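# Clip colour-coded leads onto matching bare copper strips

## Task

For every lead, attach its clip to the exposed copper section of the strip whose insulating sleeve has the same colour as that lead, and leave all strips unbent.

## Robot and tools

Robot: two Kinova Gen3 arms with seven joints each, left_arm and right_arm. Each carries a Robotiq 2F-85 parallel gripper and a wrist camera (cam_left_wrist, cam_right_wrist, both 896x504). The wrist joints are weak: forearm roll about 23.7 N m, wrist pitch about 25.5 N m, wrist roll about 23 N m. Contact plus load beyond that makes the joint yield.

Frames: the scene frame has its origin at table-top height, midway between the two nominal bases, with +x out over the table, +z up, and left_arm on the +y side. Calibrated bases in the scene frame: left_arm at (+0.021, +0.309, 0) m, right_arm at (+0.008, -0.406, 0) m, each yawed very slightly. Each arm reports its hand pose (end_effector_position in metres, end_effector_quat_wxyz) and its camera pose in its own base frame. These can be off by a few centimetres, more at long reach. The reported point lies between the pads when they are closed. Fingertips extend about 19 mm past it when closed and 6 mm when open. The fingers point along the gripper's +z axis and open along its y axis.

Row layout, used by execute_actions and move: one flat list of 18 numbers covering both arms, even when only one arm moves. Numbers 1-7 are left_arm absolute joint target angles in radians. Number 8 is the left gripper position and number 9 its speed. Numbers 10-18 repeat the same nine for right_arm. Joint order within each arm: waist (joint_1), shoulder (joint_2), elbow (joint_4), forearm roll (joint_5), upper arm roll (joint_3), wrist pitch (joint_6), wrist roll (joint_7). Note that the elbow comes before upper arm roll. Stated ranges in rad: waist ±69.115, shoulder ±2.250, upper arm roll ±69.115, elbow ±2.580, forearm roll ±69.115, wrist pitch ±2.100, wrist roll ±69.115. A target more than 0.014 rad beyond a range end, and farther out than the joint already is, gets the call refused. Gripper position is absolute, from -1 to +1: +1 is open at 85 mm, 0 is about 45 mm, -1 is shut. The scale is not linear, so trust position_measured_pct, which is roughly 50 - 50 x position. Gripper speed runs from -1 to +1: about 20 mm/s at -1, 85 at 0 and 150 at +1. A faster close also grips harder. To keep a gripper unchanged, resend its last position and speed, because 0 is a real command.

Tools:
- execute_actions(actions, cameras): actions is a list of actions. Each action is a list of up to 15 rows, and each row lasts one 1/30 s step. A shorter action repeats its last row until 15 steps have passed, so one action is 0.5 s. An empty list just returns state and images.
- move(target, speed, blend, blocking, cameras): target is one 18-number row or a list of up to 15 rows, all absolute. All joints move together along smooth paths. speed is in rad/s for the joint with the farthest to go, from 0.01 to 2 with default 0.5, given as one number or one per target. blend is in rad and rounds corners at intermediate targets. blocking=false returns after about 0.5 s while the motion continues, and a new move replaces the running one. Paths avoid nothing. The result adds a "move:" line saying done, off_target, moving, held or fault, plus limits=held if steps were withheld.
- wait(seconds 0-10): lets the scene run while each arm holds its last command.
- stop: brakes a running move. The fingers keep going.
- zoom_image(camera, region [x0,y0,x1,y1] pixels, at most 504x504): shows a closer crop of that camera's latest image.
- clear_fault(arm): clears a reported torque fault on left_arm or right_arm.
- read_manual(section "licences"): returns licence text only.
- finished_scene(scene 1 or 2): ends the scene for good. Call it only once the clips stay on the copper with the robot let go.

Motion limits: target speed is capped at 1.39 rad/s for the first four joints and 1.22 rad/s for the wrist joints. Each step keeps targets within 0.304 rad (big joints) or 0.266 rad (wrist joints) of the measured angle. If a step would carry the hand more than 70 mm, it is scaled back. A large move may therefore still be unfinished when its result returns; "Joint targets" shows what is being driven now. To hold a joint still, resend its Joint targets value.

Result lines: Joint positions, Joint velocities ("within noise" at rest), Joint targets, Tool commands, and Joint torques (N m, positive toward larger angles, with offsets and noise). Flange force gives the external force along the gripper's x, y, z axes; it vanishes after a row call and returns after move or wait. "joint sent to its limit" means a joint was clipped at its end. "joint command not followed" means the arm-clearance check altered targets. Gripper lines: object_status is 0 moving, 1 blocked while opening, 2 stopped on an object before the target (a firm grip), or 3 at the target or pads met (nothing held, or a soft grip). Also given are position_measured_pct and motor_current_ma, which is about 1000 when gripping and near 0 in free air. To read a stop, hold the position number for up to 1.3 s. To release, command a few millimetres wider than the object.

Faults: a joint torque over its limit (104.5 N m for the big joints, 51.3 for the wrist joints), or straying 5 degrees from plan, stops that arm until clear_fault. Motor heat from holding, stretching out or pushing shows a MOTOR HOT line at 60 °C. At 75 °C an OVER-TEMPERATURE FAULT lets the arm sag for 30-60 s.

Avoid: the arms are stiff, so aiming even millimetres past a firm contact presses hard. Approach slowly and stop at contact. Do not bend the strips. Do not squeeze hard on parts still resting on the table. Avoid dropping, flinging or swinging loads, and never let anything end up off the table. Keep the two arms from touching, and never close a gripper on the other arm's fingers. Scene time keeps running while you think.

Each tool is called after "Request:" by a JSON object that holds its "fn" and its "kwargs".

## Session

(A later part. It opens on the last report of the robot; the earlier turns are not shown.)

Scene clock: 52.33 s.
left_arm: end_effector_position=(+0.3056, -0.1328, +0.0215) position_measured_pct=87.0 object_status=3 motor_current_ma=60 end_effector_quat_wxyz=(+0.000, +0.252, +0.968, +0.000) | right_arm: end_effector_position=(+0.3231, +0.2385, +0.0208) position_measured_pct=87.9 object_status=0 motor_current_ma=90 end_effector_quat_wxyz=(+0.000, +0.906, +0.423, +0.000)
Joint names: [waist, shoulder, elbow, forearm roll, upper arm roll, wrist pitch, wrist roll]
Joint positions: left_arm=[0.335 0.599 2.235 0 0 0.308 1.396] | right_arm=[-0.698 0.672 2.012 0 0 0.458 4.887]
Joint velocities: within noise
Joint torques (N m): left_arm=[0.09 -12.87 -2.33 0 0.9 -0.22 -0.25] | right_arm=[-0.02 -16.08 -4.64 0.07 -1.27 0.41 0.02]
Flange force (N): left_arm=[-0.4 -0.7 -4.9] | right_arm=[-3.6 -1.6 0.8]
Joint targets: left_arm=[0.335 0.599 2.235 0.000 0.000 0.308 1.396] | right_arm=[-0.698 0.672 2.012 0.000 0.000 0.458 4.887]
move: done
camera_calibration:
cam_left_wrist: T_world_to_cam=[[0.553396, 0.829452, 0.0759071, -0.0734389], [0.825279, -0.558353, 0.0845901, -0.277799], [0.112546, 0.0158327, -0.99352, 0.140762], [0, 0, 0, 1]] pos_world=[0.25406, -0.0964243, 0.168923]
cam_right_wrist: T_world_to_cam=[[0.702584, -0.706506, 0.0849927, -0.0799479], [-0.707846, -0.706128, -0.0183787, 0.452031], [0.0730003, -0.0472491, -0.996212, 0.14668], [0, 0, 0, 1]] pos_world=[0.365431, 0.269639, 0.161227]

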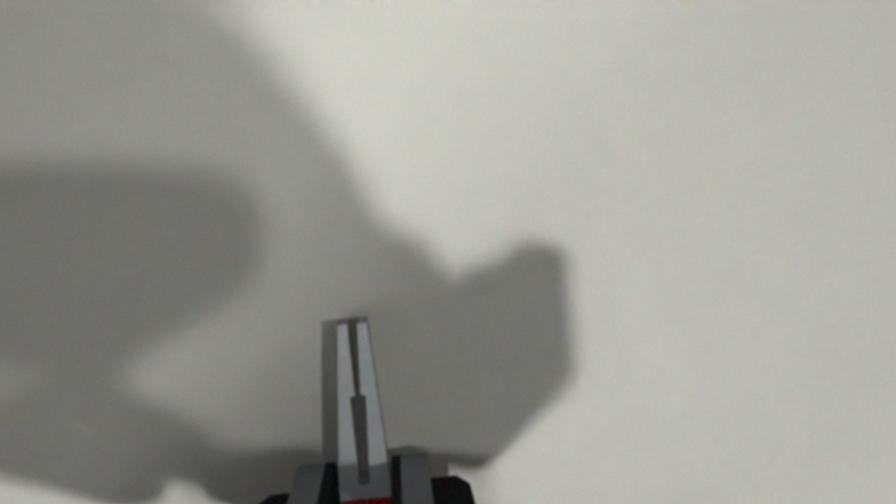

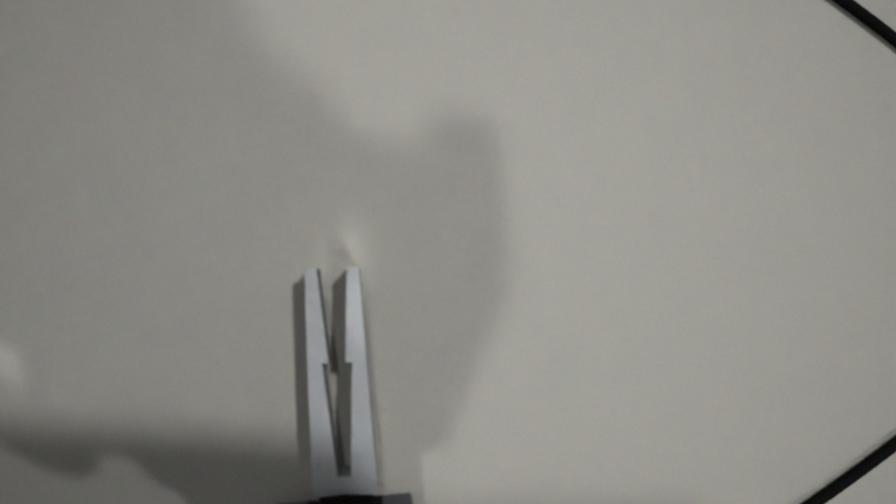

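Request:
{"fn": "move", "kwargs": {"target": [[0.3353,0.5987,2.2354,0,0,0.3075,1.3964,-0.77,-1,-0.6978,0.6719,2.0120,0,0,0.4577,4.8873,-0.77,-1]]}}

Request:
{"fn": "zoom_image", "kwargs": {"camera": "cam_left_wrist", "region": [290, 300, 440, 504]}}

Request:
{"fn": "zoom_image", "kwargs": {"camera": "cam_right_wrist", "region": [270, 250, 430, 504]}}

Scene clock: 53.60 s.
left_arm: end_effector_position=(+0.3056, -0.1328, +0.0215) position_measured_pct=88.3 object_status=0 motor_current_ma=90 end_effector_quat_wxyz=(+0.000, +0.252, +0.968, +0.000) | right_arm: end_effector_position=(+0.3231, +0.2385, +0.0208) position_measured_pct=88.7 object_status=3 motor_current_ma=110 end_effector_quat_wxyz=(+0.000, +0.906, +0.423, +0.000)
Joint names: [waist, shoulder, elbow, forearm roll, upper arm roll, wrist pitch, wrist roll]
Joint positions: left_arm=[0.335 0.599 2.235 0 0 0.308 1.396] | right_arm=[-0.698 0.672 2.012 0 0 0.458 4.887]
Joint velocities: within noise
Joint torques (N m): left_arm=[0.09 -12.8 -2.33 0 0.91 -0.22 -0.26] | right_arm=[-0.01 -16.13 -4.69 0.06 -1.24 0.39 0]
Flange force (N): left_arm=[-0.3 -0.7 -5.1] | right_arm=[-3.7 -1.6 0.9]
Joint targets: left_arm=[0.335 0.599 2.235 0.000 0.000 0.308 1.396] | right_arm=[-0.698 0.672 2.012 0.000 0.000 0.458 4.887]
move: done
camera_calibration:
cam_left_wrist: T_world_to_cam=[[0.553396, 0.829452, 0.0759071, -0.0734389], [0.825279, -0.558353, 0.0845901, -0.277799], [0.112546, 0.0158327, -0.99352, 0.140762], [0, 0, 0, 1]] pos_world=[0.25406, -0.0964243, 0.168923]
cam_right_wrist: T_world_to_cam=[[0.702584, -0.706506, 0.0849927, -0.0799479], [-0.707846, -0.706128, -0.0183787, 0.452031], [0.0730003, -0.0472491, -0.996212, 0.14668], [0, 0, 0, 1]] pos_world=[0.365431, 0.269639, 0.161227]

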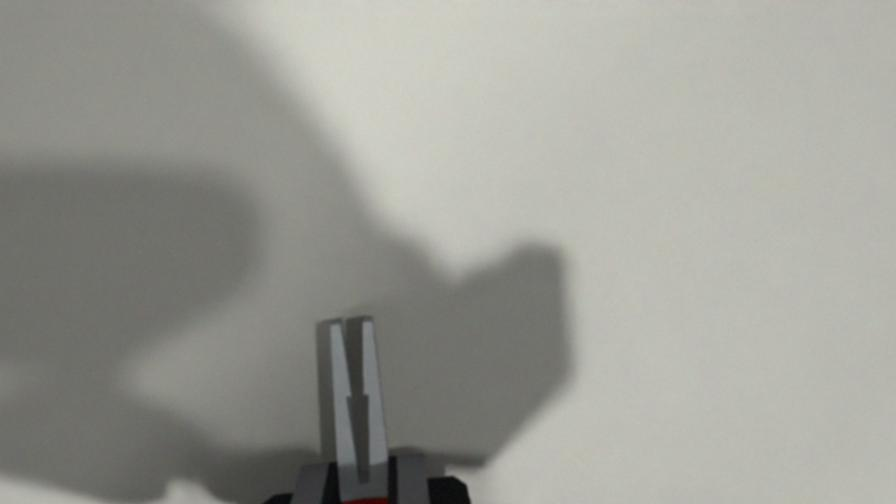

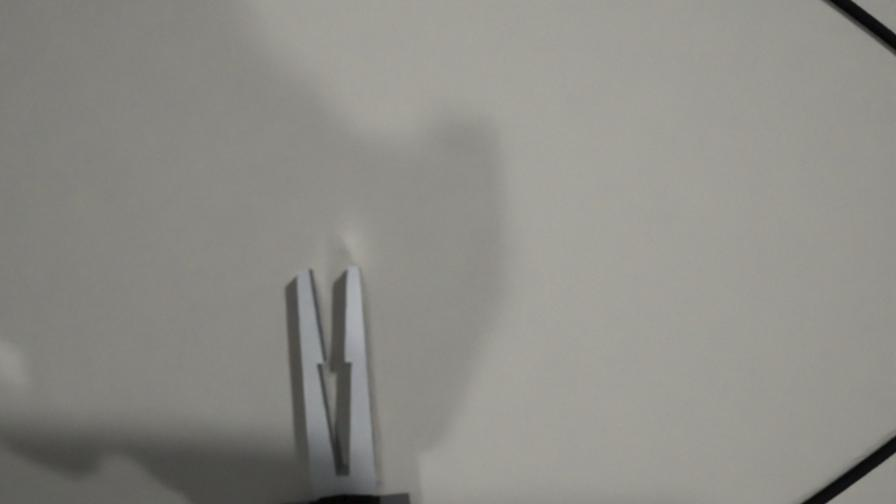

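Scaled by 2.471 from the camera's 896x504 image, which has a finer 1280x720 frame.

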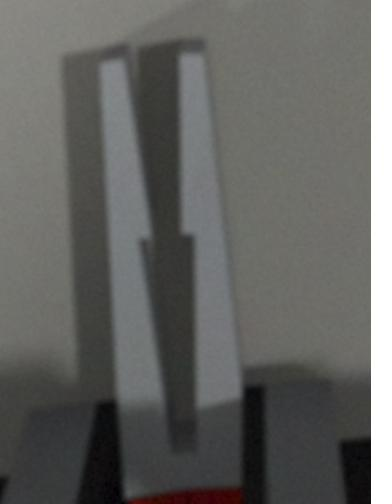

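Scaled by 1.984 from the camera's 896x504 image, which has a finer 1280x720 frame.

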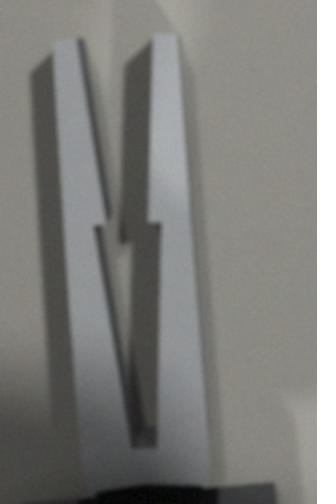

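Request:
{"fn": "move", "kwargs": {"target": [[0.3353,0.545,2.2238,0,0,0.3728,1.3964,-0.77,-1,-0.6978,0.6389,2.0055,0,0,0.4972,4.8873,-0.77,-1],[0.3353,0.3894,2.1712,0,0,0.5810,1.3964,-0.77,-1,-0.6978,0.4990,1.9552,0,0,0.6874,4.8873,-0.77,-1]], "speed": [0.1, 0.3]}}

Scene clock: 56.27 s.
left_arm: end_effector_position=(+0.3056, -0.1328, +0.1000) position_measured_pct=88.3 object_status=3 motor_current_ma=90 end_effector_quat_wxyz=(+0.000, +0.252, +0.968, +0.000) | right_arm: end_effector_position=(+0.3231, +0.2385, +0.1000) position_measured_pct=88.7 object_status=3 motor_current_ma=110 end_effector_quat_wxyz=(+0.000, +0.906, +0.423, +0.000)
Joint names: [waist, shoulder, elbow, forearm roll, upper arm roll, wrist pitch, wrist roll]
Joint positions: left_arm=[0.335 0.389 2.171 0 0 0.581 1.396] | right_arm=[-0.698 0.499 1.955 0 0 0.687 4.887]
Joint velocities: within noise
Joint torques (N m): left_arm=[0.1 -11.45 -4.55 0 0.83 -0.27 -0.25] | right_arm=[0.09 -15.19 -6.41 0.1 -1.18 0.21 0]
Flange force (N): left_arm=[0.6 -0.6 -4.5] | right_arm=[-2.9 -1.2 1.4]
Joint targets: left_arm=[0.335 0.389 2.171 0.000 0.000 0.581 1.396] | right_arm=[-0.698 0.499 1.955 0.000 0.000 0.687 4.887]
move: done
camera_calibration:
cam_left_wrist: T_world_to_cam=[[0.553396, 0.829452, 0.0759071, -0.0793977], [0.825279, -0.558353, 0.0845901, -0.284439], [0.112546, 0.0158327, -0.99352, 0.218753], [0, 0, 0, 1]] pos_world=[0.25406, -0.0964243, 0.247423]
cam_right_wrist: T_world_to_cam=[[0.702584, -0.706506, 0.0849927, -0.0866708], [-0.707846, -0.706128, -0.0183787, 0.453485], [0.0730003, -0.0472491, -0.996212, 0.225481], [0, 0, 0, 1]] pos_world=[0.365431, 0.269639, 0.240327]

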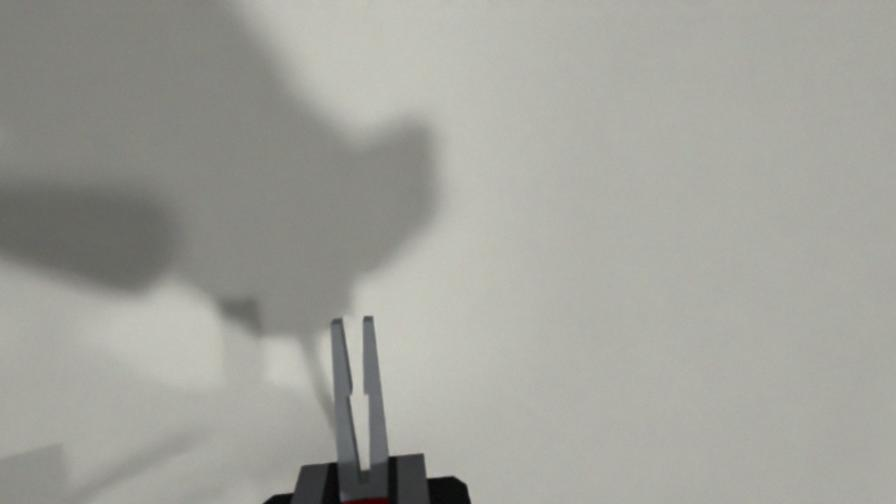

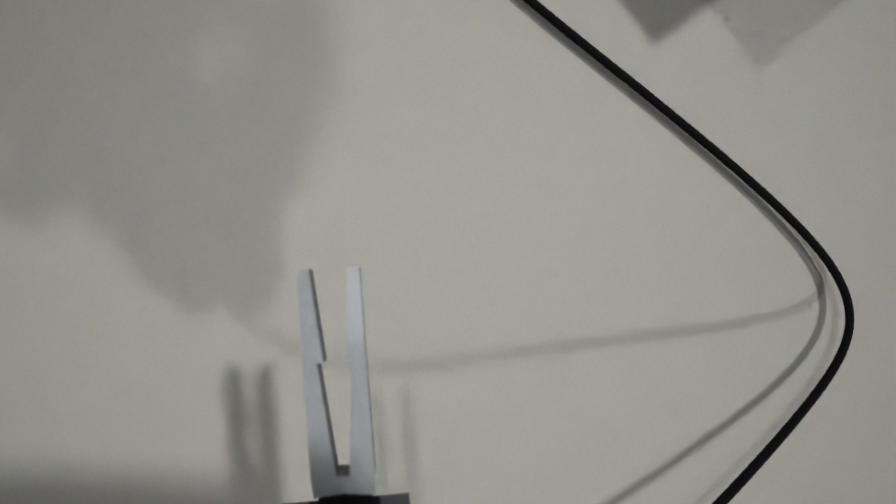

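Request:
{"fn": "move", "kwargs": {"target": [[0.3353,0.2788,2.1033,0,0,0.7595,3.051,-0.77,-1,-0.9382,0.4019,1.9035,0,0,0.8362,4.9018,-0.77,-1]], "speed": 0.5}}

Scene clock: 63.90 s.
left_arm: end_effector_position=(+0.3056, -0.1328, +0.1501) position_measured_pct=88.3 object_status=3 motor_current_ma=90 end_effector_quat_wxyz=(+0.000, -0.542, +0.841, +0.000) | right_arm: end_effector_position=(+0.2553, +0.3062, +0.1500) position_measured_pct=88.7 object_status=3 motor_current_ma=110 end_effector_quat_wxyz=(+0.000, +0.845, +0.534, +0.000)
Joint names: [waist, shoulder, elbow, forearm roll, upper arm roll, wrist pitch, wrist roll]
Joint positions: left_arm=[0.335 0.279 2.103 0 0 0.76 3.051] | right_arm=[-0.938 0.402 1.904 0 0 0.836 4.902]
Joint velocities: within noise
Joint torques (N m): left_arm=[0.09 -10.75 -5.82 0.01 0.79 -0.29 -0.26] | right_arm=[0.05 -14.44 -7.43 0.09 -1.2 0.36 -0.01]
Flange force (N): left_arm=[0.4 0.9 -3.9] | right_arm=[-3.1 -0.8 2.4]
Joint targets: left_arm=[0.335 0.279 2.103 0.000 0.000 0.760 3.051] | right_arm=[-0.938 0.402 1.904 0.000 0.000 0.836 4.902]
move: done
camera_calibration:
cam_left_wrist: T_world_to_cam=[[-0.872876, 0.482011, 0.0758482, 0.306459], [0.487294, 0.869132, 0.0845867, 0.00422242], [-0.0251503, 0.110794, -0.993525, 0.323218], [0, 0, 0, 1]] pos_world=[0.273573, -0.187197, 0.297523]
cam_right_wrist: T_world_to_cam=[[0.858043, -0.506513, 0.0848912, -0.0963914], [-0.506912, -0.861802, -0.0183996, 0.450564], [0.082479, -0.0272447, -0.99622, 0.274994], [0, 0, 0, 1]] pos_world=[0.288423, 0.346966, 0.290427]

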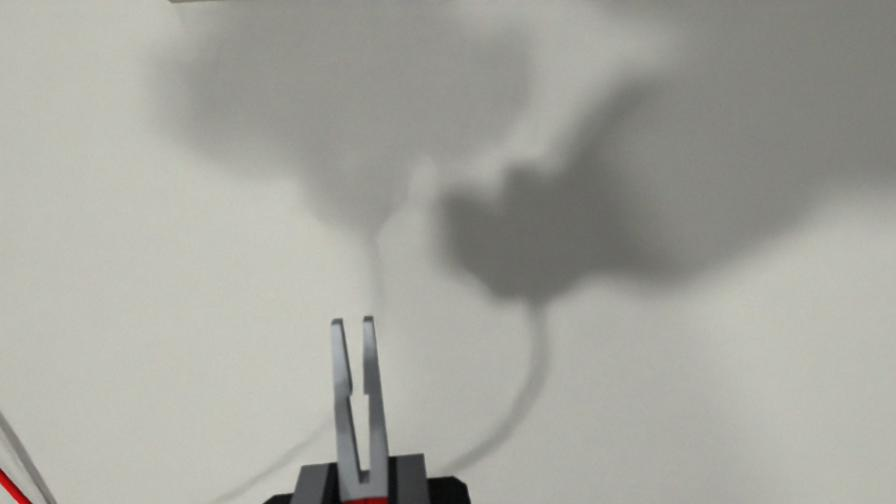

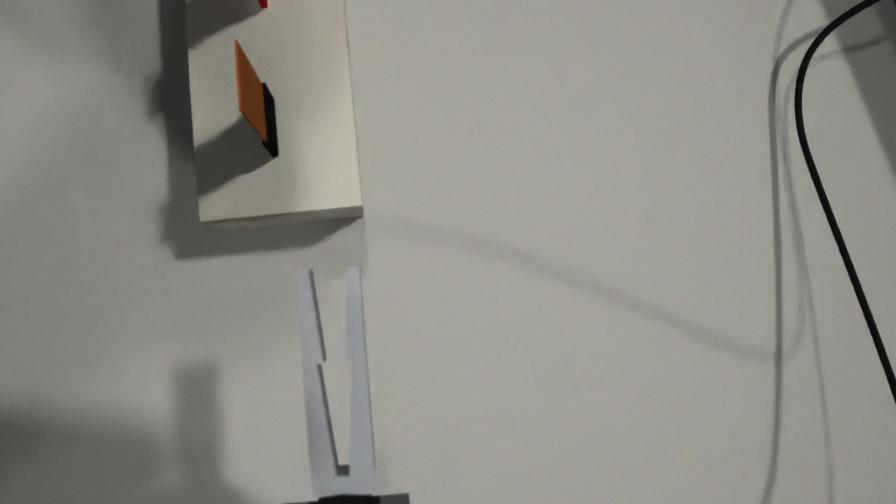

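Request:
{"fn": "zoom_image", "kwargs": {"camera": "cam_right_wrist", "region": [170, 0, 380, 280]}}

Scaled by 1.800 from the camera's 896x504 image, which has a finer 1280x720 frame.

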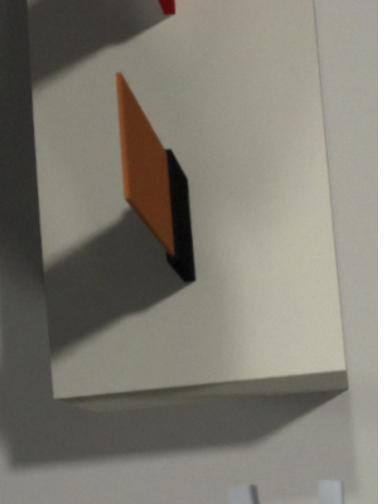

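Request:
{"fn": "move", "kwargs": {"target": [[0.3353,0.2788,2.1033,0,0,0.7595,3.051,-0.77,-1,-0.9767,0.4838,1.9740,0,0,0.6838,4.8632,-0.77,-1]], "speed": 0.2, "cameras": ["cam_right_wrist"]}}

Request:
{"fn": "zoom_image", "kwargs": {"camera": "cam_right_wrist", "region": [200, 0, 440, 300]}}

Scene clock: 69.63 s.
left_arm: end_effector_position=(+0.3056, -0.1328, +0.1501) position_measured_pct=88.3 object_status=3 motor_current_ma=90 end_effector_quat_wxyz=(+0.000, -0.542, +0.841, +0.000) | right_arm: end_effector_position=(+0.2413, +0.3128, +0.1023) position_measured_pct=88.7 object_status=3 motor_current_ma=110 end_effector_quat_wxyz=(+0.000, +0.845, +0.534, +0.000)
Joint names: [waist, shoulder, elbow, forearm roll, upper arm roll, wrist pitch, wrist roll]
Joint positions: left_arm=[0.335 0.279 2.103 0 0 0.76 3.051] | right_arm=[-0.977 0.484 1.974 0 0 0.684 4.863]
Joint velocities: within noise
Joint torques (N m): left_arm=[0.07 -10.72 -5.85 0.02 0.77 -0.29 -0.26] | right_arm=[0.03 -14.91 -6.44 0.09 -1.18 0.38 0.03]
Flange force (N): left_arm=[0.5 1.1 -3.9] | right_arm=[-3.2 -1.1 2.1]
Joint targets: left_arm=[0.335 0.279 2.103 0.000 0.000 0.760 3.051] | right_arm=[-0.977 0.484 1.974 0.000 0.000 0.684 4.863]
move: done
camera_calibration:
cam_right_wrist: T_world_to_cam=[[0.857995, -0.506586, 0.0849398, -0.0769947], [-0.506992, -0.861756, -0.0183204, 0.448401], [0.0824782, -0.027345, -0.996218, 0.228838], [0, 0, 0, 1]] pos_world=[0.274523, 0.353666, 0.242727]
Images, in order (width x height): cam_right_wrist 896x504.

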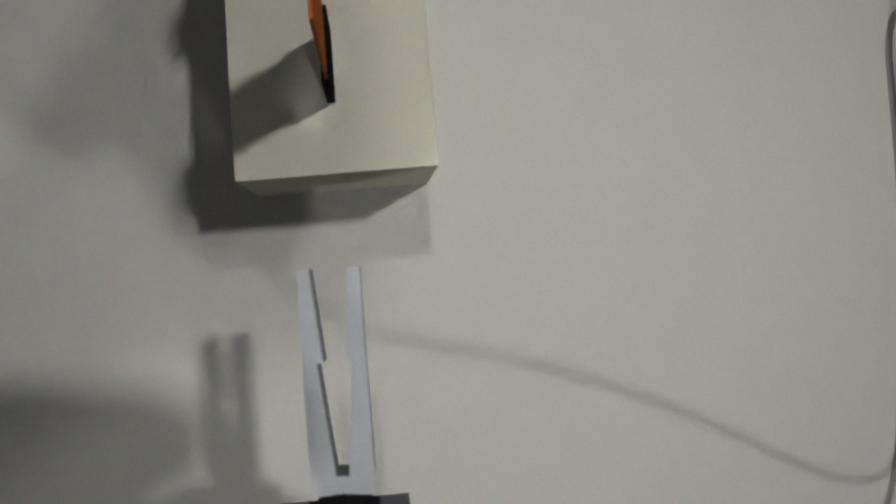

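Scaled by 1.680 from the camera's 896x504 image, which has a finer 1280x720 frame.

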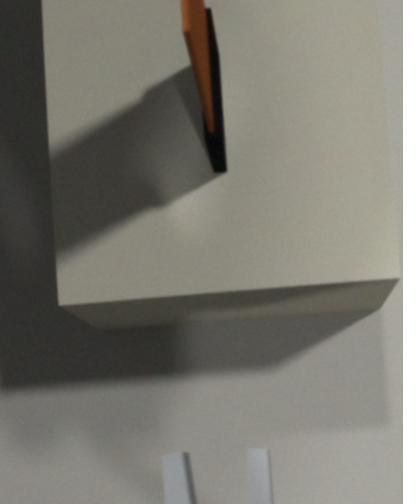

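Request:
{"fn": "move", "kwargs": {"target": [[0.3353,0.2788,2.1033,0,0,0.7595,3.051,-0.77,-1,-0.9828,0.5328,1.8757,0,0,0.7331,4.8571,-0.77,-1]], "speed": 0.15, "cameras": ["cam_right_wrist"]}}

Request:
{"fn": "zoom_image", "kwargs": {"camera": "cam_right_wrist", "region": [240, 120, 440, 300]}}

Scene clock: 76.00 s.
left_arm: end_effector_position=(+0.3056, -0.1328, +0.1501) position_measured_pct=88.3 object_status=3 motor_current_ma=90 end_effector_quat_wxyz=(+0.000, -0.542, +0.841, +0.000) | right_arm: end_effector_position=(+0.2559, +0.3391, +0.1024) position_measured_pct=88.7 object_status=3 motor_current_ma=110 end_effector_quat_wxyz=(+0.000, +0.845, +0.534, +0.000)
Joint names: [waist, shoulder, elbow, forearm roll, upper arm roll, wrist pitch, wrist roll]
Joint positions: left_arm=[0.335 0.279 2.103 0 0 0.76 3.051] | right_arm=[-0.983 0.533 1.876 0 0 0.733 4.857]
Joint velocities: within noise
Joint torques (N m): left_arm=[0.08 -10.73 -5.84 0.02 0.79 -0.28 -0.24] | right_arm=[0.05 -16.14 -7.03 0.11 -1.14 0.48 -0.02]
Flange force (N): left_arm=[0.4 1.1 -3.9] | right_arm=[-4.3 -1.3 2.6]
Joint targets: left_arm=[0.335 0.279 2.103 0.000 0.000 0.760 3.051] | right_arm=[-0.983 0.533 1.876 0.000 0.000 0.733 4.857]
move: done
camera_calibration:
cam_right_wrist: T_world_to_cam=[[0.857999, -0.506587, 0.0848893, -0.0761515], [-0.506986, -0.861758, -0.0184063, 0.47835], [0.0824784, -0.027245, -0.99622, 0.228321], [0, 0, 0, 1]] pos_world=[0.289023, 0.379865, 0.242727]
Images, in order (width x height): cam_right_wrist 896x504.

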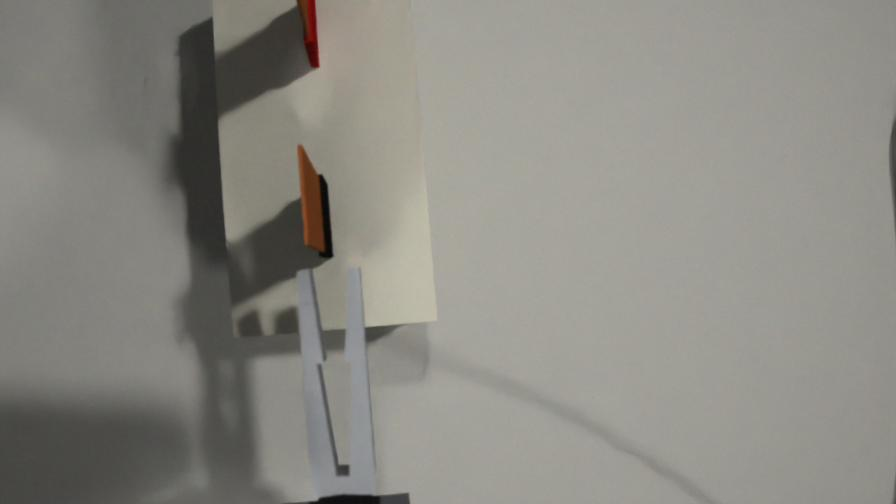

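Scaled by 2.520 from the camera's 896x504 image, which has a finer 1280x720 frame.

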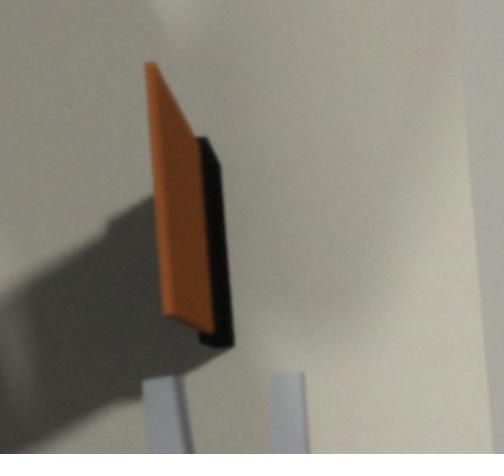

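Request:
{"fn": "zoom_image", "kwargs": {"camera": "cam_right_wrist", "region": [290, 230, 360, 290]}}

Scaled by 7.200 from the camera's 896x504 image, which has a finer 1280x720 frame.

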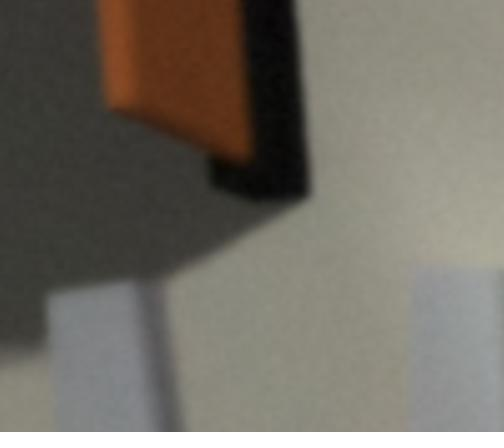

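Request:
{"fn": "move", "kwargs": {"target": [[0.3353,0.2788,2.1033,0,0,0.7595,3.051,-0.77,-1,-0.98698,0.5323,1.8769,0,0,0.7324,4.8529,-0.77,-1]], "speed": 0.05, "cameras": ["cam_right_wrist"]}}

Request:
{"fn": "zoom_image", "kwargs": {"camera": "cam_right_wrist", "region": [290, 230, 360, 290]}}

Scene clock: 79.37 s.
left_arm: end_effector_position=(+0.3056, -0.1328, +0.1501) position_measured_pct=88.3 object_status=3 motor_current_ma=90 end_effector_quat_wxyz=(+0.000, -0.542, +0.841, +0.000) | right_arm: end_effector_position=(+0.2543, +0.3399, +0.1023) position_measured_pct=88.7 object_status=3 motor_current_ma=110 end_effector_quat_wxyz=(+0.000, +0.845, +0.534, +0.000)
Joint names: [waist, shoulder, elbow, forearm roll, upper arm roll, wrist pitch, wrist roll]
Joint positions: left_arm=[0.335 0.279 2.103 0 0 0.76 3.051] | right_arm=[-0.987 0.532 1.877 0 0 0.732 4.853]
Joint velocities: within noise
Joint torques (N m): left_arm=[0.09 -10.73 -5.83 0.02 0.78 -0.29 -0.25] | right_arm=[0.02 -16.09 -6.79 0.08 -1.17 0.37 0.03]
Flange force (N): left_arm=[0.4 1.0 -3.9] | right_arm=[-3.4 -1.1 2.0]
Joint targets: left_arm=[0.335 0.279 2.103 0.000 0.000 0.760 3.051] | right_arm=[-0.987 0.532 1.877 0.000 0.000 0.732 4.853]
move: done
camera_calibration:
cam_right_wrist: T_world_to_cam=[[0.857999, -0.506587, 0.0848893, -0.0743734], [-0.506986, -0.861758, -0.0184063, 0.478228], [0.0824784, -0.027245, -0.99622, 0.228475], [0, 0, 0, 1]] pos_world=[0.287423, 0.380665, 0.242727]
Images, in order (width x height): cam_right_wrist 896x504.

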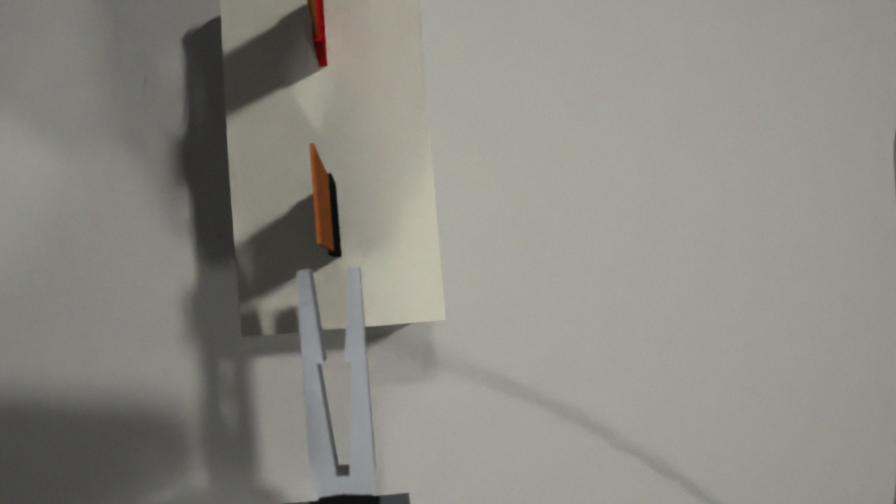

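Scaled by 7.200 from the camera's 896x504 image, which has a finer 1280x720 frame.

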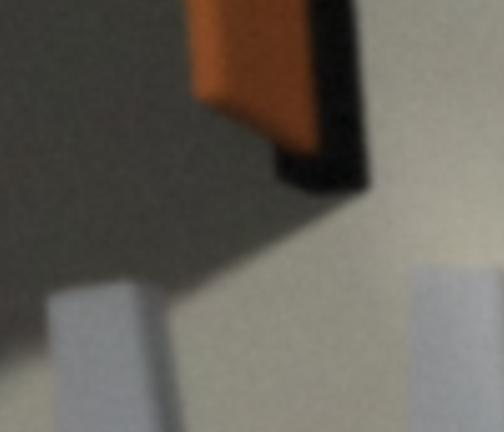

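Request:
{"fn": "move", "kwargs": {"target": [[0.3353,0.2788,2.1033,0,0,0.7595,3.051,-0.77,-1,-0.98924,0.5438,1.8537,0,0,0.7441,4.85064,-0.77,-1]], "speed": 0.05, "cameras": ["cam_right_wrist"]}}

Request:
{"fn": "zoom_image", "kwargs": {"camera": "cam_right_wrist", "region": [290, 250, 360, 310]}}

Scene clock: 81.27 s.
left_arm: end_effector_position=(+0.3056, -0.1328, +0.1501) position_measured_pct=88.3 object_status=3 motor_current_ma=90 end_effector_quat_wxyz=(+0.000, -0.542, +0.841, +0.000) | right_arm: end_effector_position=(+0.2573, +0.3462, +0.1023) position_measured_pct=88.7 object_status=3 motor_current_ma=110 end_effector_quat_wxyz=(+0.000, +0.845, +0.534, +0.000)
Joint names: [waist, shoulder, elbow, forearm roll, upper arm roll, wrist pitch, wrist roll]
Joint positions: left_arm=[0.335 0.279 2.103 0 0 0.76 3.051] | right_arm=[-0.989 0.544 1.854 0 0 0.744 4.851]
Joint velocities: within noise
Joint torques (N m): left_arm=[0.11 -10.75 -5.85 0.01 0.79 -0.28 -0.26] | right_arm=[0.04 -16.37 -6.95 0.09 -1.18 0.36 -0.01]
Flange force (N): left_arm=[0.4 1.1 -3.8] | right_arm=[-3.7 -1.2 2.0]
Joint targets: left_arm=[0.335 0.279 2.103 0.000 0.000 0.760 3.051] | right_arm=[-0.989 0.544 1.854 0.000 0.000 0.744 4.851]
move: done
camera_calibration:
cam_right_wrist: T_world_to_cam=[[0.857995, -0.506586, 0.0849398, -0.073759], [-0.506992, -0.861756, -0.0183204, 0.485157], [0.0824782, -0.027345, -0.996218, 0.228337], [0, 0, 0, 1]] pos_world=[0.290423, 0.386966, 0.242627]
Images, in order (width x height): cam_right_wrist 896x504.

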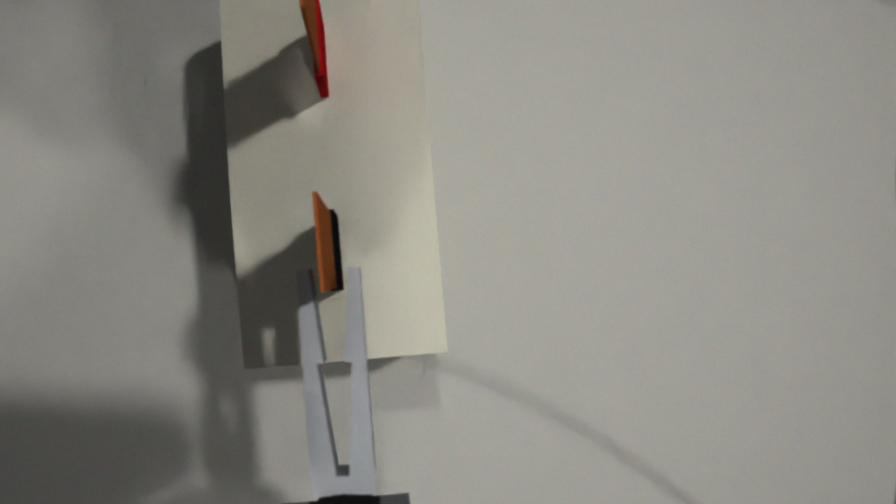

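Scaled by 7.200 from the camera's 896x504 image, which has a finer 1280x720 frame.

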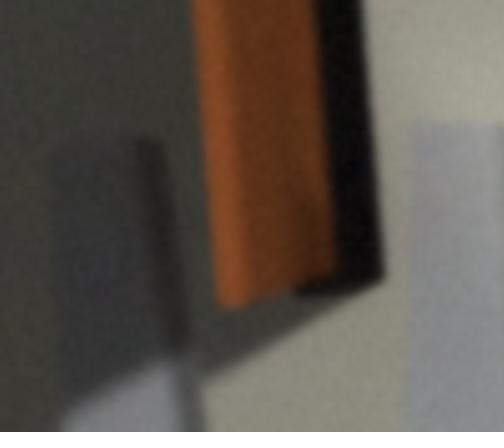

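Request:
{"fn": "move", "kwargs": {"target": [[0.3353,0.2788,2.1033,0,0,0.7595,3.051,-0.77,-1,-0.99142,0.5554,1.8303,0,0,0.7559,4.84846,-0.77,-1]], "speed": 0.05, "cameras": ["cam_right_wrist"]}}

Request:
{"fn": "zoom_image", "kwargs": {"camera": "cam_right_wrist", "region": [280, 220, 380, 380]}}

Scene clock: 82.40 s.
left_arm: end_effector_position=(+0.3056, -0.1328, +0.1501) position_measured_pct=88.3 object_status=3 motor_current_ma=90 end_effector_quat_wxyz=(+0.000, -0.542, +0.841, +0.000) | right_arm: end_effector_position=(+0.2603, +0.3525, +0.1023) position_measured_pct=88.7 object_status=3 motor_current_ma=110 end_effector_quat_wxyz=(+0.000, +0.845, +0.534, +0.000)
Joint names: [waist, shoulder, elbow, forearm roll, upper arm roll, wrist pitch, wrist roll]
Joint positions: left_arm=[0.335 0.279 2.103 0 0 0.76 3.051] | right_arm=[-0.991 0.555 1.83 0 0 0.756 4.848]
Joint velocities: within noise
Joint torques (N m): left_arm=[0.08 -10.75 -5.83 0.03 0.76 -0.29 -0.24] | right_arm=[0.03 -16.63 -7.07 0.11 -1.14 0.37 -0.01]
Flange force (N): left_arm=[0.4 1.0 -3.9] | right_arm=[-3.9 -1.2 2.1]
Joint targets: left_arm=[0.335 0.279 2.103 0.000 0.000 0.760 3.051] | right_arm=[-0.991 0.555 1.830 0.000 0.000 0.756 4.848]
move: done
camera_calibration:
cam_right_wrist: T_world_to_cam=[[0.857995, -0.506586, 0.0849398, -0.0732273], [-0.506992, -0.861756, -0.0183204, 0.492158], [0.0824782, -0.027345, -0.996218, 0.228254], [0, 0, 0, 1]] pos_world=[0.293523, 0.393266, 0.242627]
Images, in order (width x height): cam_right_wrist 896x504.

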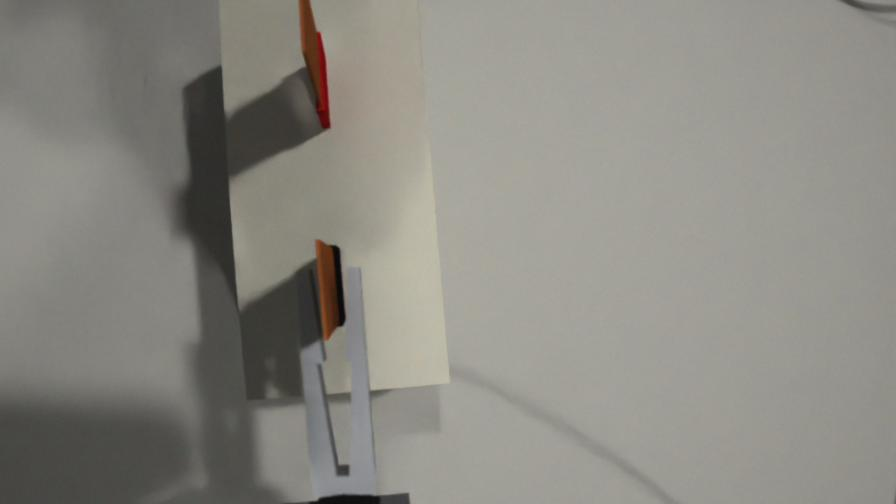

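Scaled by 3.150 from the camera's 896x504 image, which has a finer 1280x720 frame.

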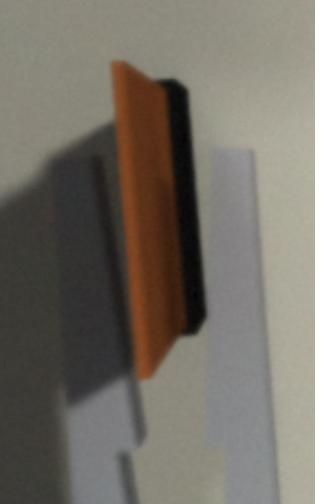

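Request:
{"fn": "move", "kwargs": {"target": [[0.3353,0.2788,2.1033,0,0,0.7595,3.051,-0.77,-1,-0.99142,0.5554,1.8303,0,0,0.7559,4.84846,-0.75,-1],[0.3353,0.2788,2.1033,0,0,0.7595,3.051,-0.77,-1,-0.99142,0.5554,1.8303,0,0,0.7559,4.84846,-0.735,-1],[0.3353,0.2788,2.1033,0,0,0.7595,3.051,-0.77,-1,-0.99142,0.5554,1.8303,0,0,0.7559,4.84846,-0.72,-1]], "speed": 0.05, "cameras": ["cam_right_wrist"]}}

Request:
{"fn": "zoom_image", "kwargs": {"camera": "cam_right_wrist", "region": [280, 220, 380, 380]}}

Scene clock: 84.80 s.
left_arm: end_effector_position=(+0.3056, -0.1328, +0.1501) position_measured_pct=88.3 object_status=3 motor_current_ma=90 end_effector_quat_wxyz=(+0.000, -0.542, +0.841, +0.000) | right_arm: end_effector_position=(+0.2603, +0.3525, +0.1023) position_measured_pct=85.7 object_status=3 motor_current_ma=70 end_effector_quat_wxyz=(+0.000, +0.845, +0.534, +0.000)
Joint names: [waist, shoulder, elbow, forearm roll, upper arm roll, wrist pitch, wrist roll]
Joint positions: left_arm=[0.335 0.279 2.103 0 0 0.76 3.051] | right_arm=[-0.991 0.555 1.83 0 0 0.756 4.848]
Joint velocities: within noise
Joint torques (N m): left_arm=[0.11 -10.73 -5.88 0.03 0.79 -0.27 -0.24] | right_arm=[0.14 -16.63 -6.97 0.15 -1.03 0.34 0.01]
Flange force (N): left_arm=[0.3 1.2 -3.8] | right_arm=[-3.5 -1.4 1.9]
Joint targets: left_arm=[0.335 0.279 2.103 0.000 0.000 0.760 3.051] | right_arm=[-0.991 0.555 1.830 0.000 0.000 0.756 4.848]
move: done
camera_calibration:
cam_right_wrist: T_world_to_cam=[[0.857999, -0.506587, 0.0848893, -0.0731651], [-0.506986, -0.861758, -0.0184063, 0.492263], [0.0824784, -0.027245, -0.99622, 0.228218], [0, 0, 0, 1]] pos_world=[0.293523, 0.393365, 0.242627]
Images, in order (width x height): cam_right_wrist 896x504.

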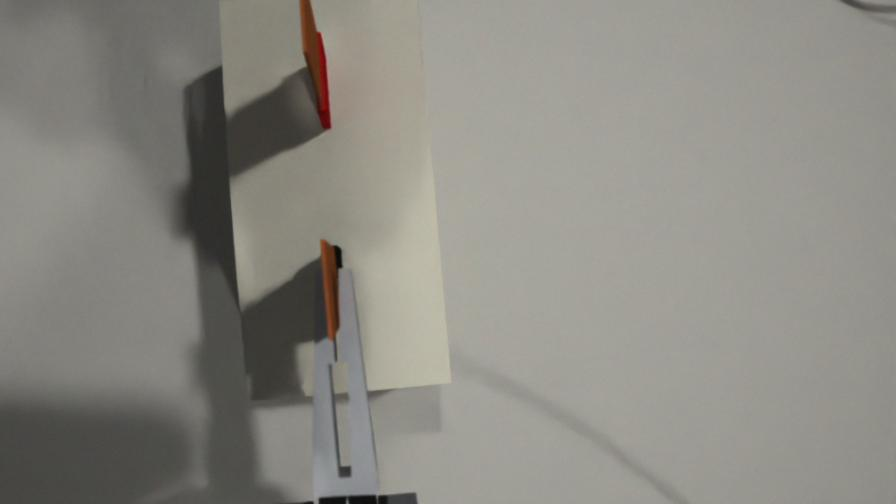

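Scaled by 3.150 from the camera's 896x504 image, which has a finer 1280x720 frame.

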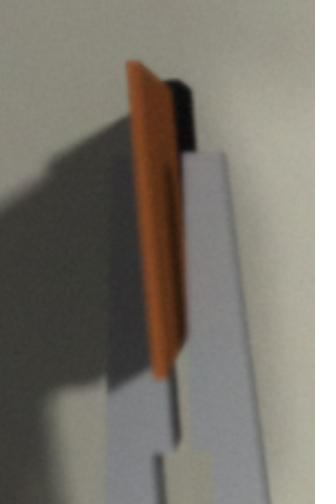

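Request:
{"fn": "move", "kwargs": {"target": [[0.3353,0.2788,2.1033,0,0,0.7595,3.051,-0.77,-1,-0.99142,0.5554,1.8303,0,0,0.7559,4.84846,-0.70,-1],[0.3353,0.2788,2.1033,0,0,0.7595,3.051,-0.77,-1,-0.99142,0.5554,1.8303,0,0,0.7559,4.84846,-0.66,-1],[0.3353,0.2788,2.1033,0,0,0.7595,3.051,-0.77,-1,-0.99142,0.5554,1.8303,0,0,0.7559,4.84846,-0.55,-1]], "speed": 0.05, "cameras": ["cam_right_wrist"]}}

Request:
{"fn": "zoom_image", "kwargs": {"camera": "cam_right_wrist", "region": [280, 220, 380, 380]}}

Scene clock: 86.87 s.
left_arm: end_effector_position=(+0.3056, -0.1328, +0.1501) position_measured_pct=88.3 object_status=3 motor_current_ma=90 end_effector_quat_wxyz=(+0.000, -0.542, +0.841, +0.000) | right_arm: end_effector_position=(+0.2603, +0.3525, +0.1023) position_measured_pct=77.5 object_status=0 motor_current_ma=0 end_effector_quat_wxyz=(+0.000, +0.845, +0.534, +0.000)
Joint names: [waist, shoulder, elbow, forearm roll, upper arm roll, wrist pitch, wrist roll]
Joint positions: left_arm=[0.335 0.279 2.103 0 0 0.76 3.051] | right_arm=[-0.991 0.555 1.83 0 0 0.756 4.848]
Joint velocities: within noise
Joint torques (N m): left_arm=[0.04 -10.75 -5.85 0.04 0.77 -0.28 -0.26] | right_arm=[0.03 -16.62 -6.95 0.11 -1.16 0.36 -0.01]
Flange force (N): left_arm=[0.5 1.0 -3.8] | right_arm=[-3.6 -1.1 1.9]
Joint targets: left_arm=[0.335 0.279 2.103 0.000 0.000 0.760 3.051] | right_arm=[-0.991 0.555 1.830 0.000 0.000 0.756 4.848]
move: done
camera_calibration:
cam_right_wrist: T_world_to_cam=[[0.857999, -0.506587, 0.0848893, -0.0731651], [-0.506986, -0.861758, -0.0184063, 0.492263], [0.0824784, -0.027245, -0.99622, 0.228218], [0, 0, 0, 1]] pos_world=[0.293523, 0.393365, 0.242627]
Images, in order (width x height): cam_right_wrist 896x504.

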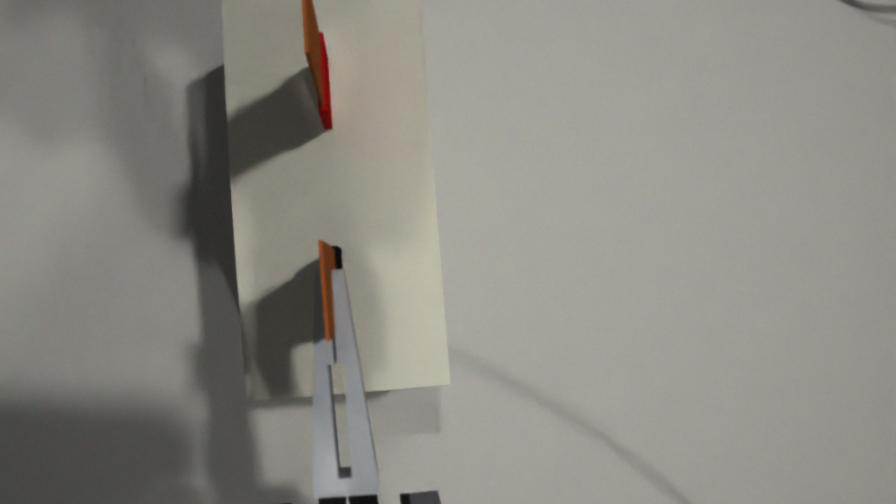

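Scaled by 3.150 from the camera's 896x504 image, which has a finer 1280x720 frame.

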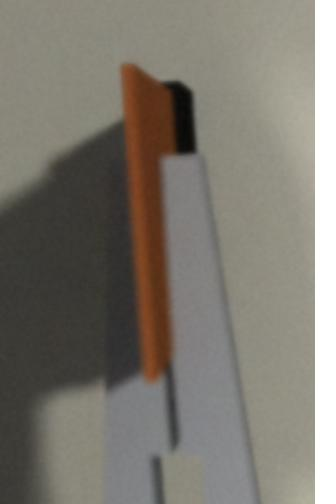

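Request:
{"fn": "move", "kwargs": {"target": [[0.3353,0.2788,2.1033,0,0,0.7595,3.051,-0.77,-1,-0.99142,0.5554,1.8303,0,0,0.7559,4.84846,-0.42,-1],[0.3353,0.2788,2.1033,0,0,0.7595,3.051,-0.77,-1,-0.99142,0.4917,1.7870,0,0,0.8630,4.84846,-0.42,-1],[0.3353,0.2788,2.1033,0,0,0.7595,3.051,-0.77,-1,-0.99142,0.4200,1.7134,0,0,1.0082,4.84846,-0.42,-1]], "speed": [0.05, 0.06, 0.15], "blend": [0, 0.02, 0], "cameras": ["cam_right_wrist"]}}

Request:
{"fn": "zoom_image", "kwargs": {"camera": "cam_right_wrist", "region": [220, 200, 480, 504]}}

Scene clock: 92.73 s.
left_arm: end_effector_position=(+0.3056, -0.1328, +0.1501) position_measured_pct=88.3 object_status=3 motor_current_ma=90 end_effector_quat_wxyz=(+0.000, -0.542, +0.841, +0.000) | right_arm: end_effector_position=(+0.2603, +0.3525, +0.1900) position_measured_pct=71.0 object_status=3 motor_current_ma=0 end_effector_quat_wxyz=(+0.000, +0.845, +0.534, +0.000)
Joint names: [waist, shoulder, elbow, forearm roll, upper arm roll, wrist pitch, wrist roll]
Joint positions: left_arm=[0.335 0.279 2.103 0 0 0.76 3.051] | right_arm=[-0.991 0.42 1.713 0 0 1.008 4.848]
Joint velocities: within noise
Joint torques (N m): left_arm=[0.06 -10.79 -5.84 0.02 0.78 -0.29 -0.24] | right_arm=[0.07 -15.58 -8.29 0.11 -1.2 0.27 0]
Flange force (N): left_arm=[0.4 1.0 -3.8] | right_arm=[-3.2 -0.6 2.0]
Joint targets: left_arm=[0.335 0.279 2.103 0.000 0.000 0.760 3.051] | right_arm=[-0.991 0.420 1.713 0.000 0.000 1.008 4.848]
move: done
camera_calibration:
cam_right_wrist: T_world_to_cam=[[0.857995, -0.506586, 0.0849398, -0.0805908], [-0.506992, -0.861756, -0.0183204, 0.493714], [0.0824782, -0.027345, -0.996218, 0.315631], [0, 0, 0, 1]] pos_world=[0.293423, 0.393266, 0.330327]
Images, in order (width x height): cam_right_wrist 896x504.

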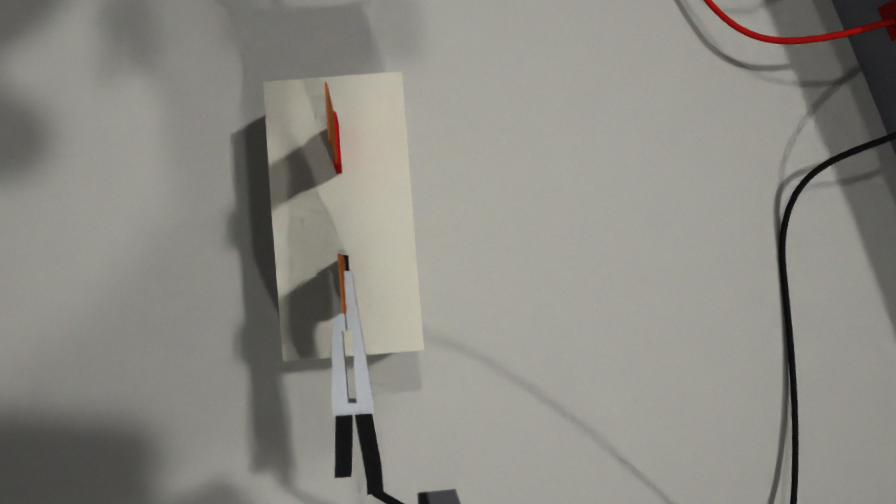

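Scaled by 1.658 from the camera's 896x504 image, which has a finer 1280x720 frame.

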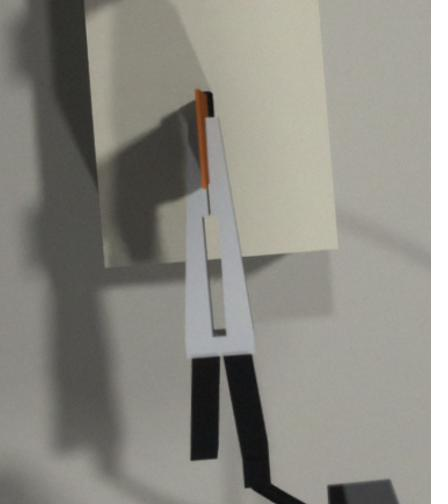

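Request:
{"fn": "move", "kwargs": {"target": [[0.3353,0.2788,2.1033,0,0,0.7595,3.051,-0.77,-1,-0.60,0.05,1.75,0,0,1.35,4.80,-0.42,-1],[0.5663,0.3588,1.9761,0,0,0.8068,3.2873,-0.77,-1,-0.2,-0.262,1.645,0,0,1.367,4.712,-0.42,-1]], "speed": [0.5, 0.3], "blend": [0.05, 0]}}

Scene clock: 96.93 s.
left_arm: end_effector_position=(+0.3029, -0.2220, +0.1500) position_measured_pct=88.3 object_status=3 motor_current_ma=90 end_effector_quat_wxyz=(+0.000, -0.544, +0.839, +0.000) | right_arm: end_effector_position=(+0.3173, +0.0390, +0.4621) position_measured_pct=71.0 object_status=3 motor_current_ma=0 end_effector_quat_wxyz=(-0.019, +0.976, +0.098, +0.194)
Joint names: [waist, shoulder, elbow, forearm roll, upper arm roll, wrist pitch, wrist roll]
Joint positions: left_arm=[0.566 0.359 1.976 0 0 0.807 3.287] | right_arm=[-0.2 -0.262 1.645 0 0 1.367 4.712]
Joint velocities: within noise
Joint torques (N m): left_arm=[0.33 -12.53 -6.25 0.04 0.87 -0.3 -0.18] | right_arm=[0.07 -4.66 -10.63 0.13 -1.49 -0.73 0.01]
Flange force (N): left_arm=[-0.6 1.2 -3.5] | right_arm=[-2.8 3.8 3.3]
Joint targets: left_arm=[0.566 0.359 1.976 0.000 0.000 0.807 3.287] | right_arm=[-0.200 -0.262 1.645 0.000 0.000 1.367 4.712]
move: done
camera_calibration:
cam_left_wrist: T_world_to_cam=[[-0.875436, 0.477332, 0.0759301, 0.346843], [0.482646, 0.871715, 0.0846536, 0.0850434], [-0.0257815, 0.110756, -0.993513, 0.333119], [0, 0, 0, 1]] pos_world=[0.271182, -0.276588, 0.297423]
cam_right_wrist: T_world_to_cam=[[0.0839505, -0.995488, 0.0442256, -0.0280018], [-0.912931, -0.0946253, -0.396994, 0.531335], [0.399387, -0.00704712, -0.916755, 0.43548], [0, 0, 0, 1]] pos_world=[0.313497, 0.0254711, 0.611404]

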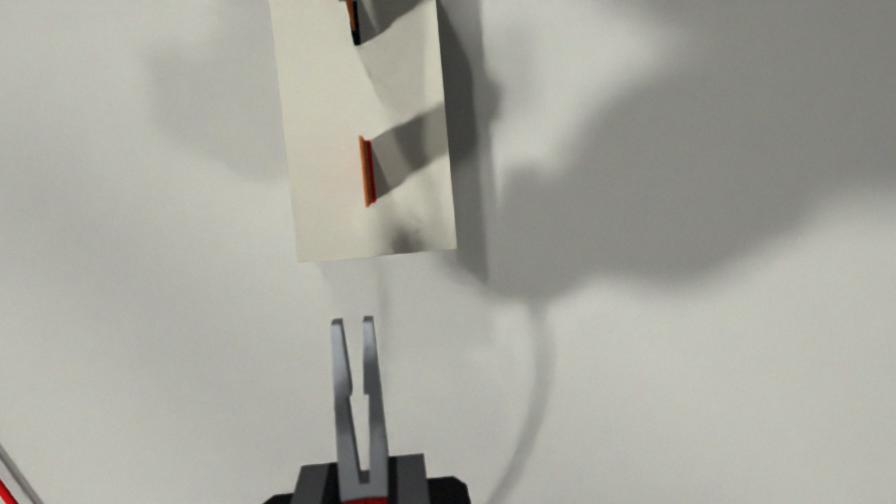

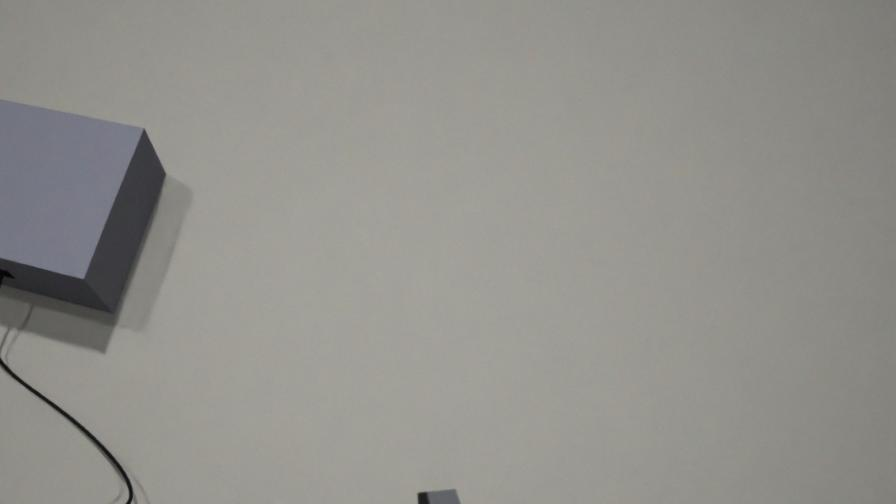

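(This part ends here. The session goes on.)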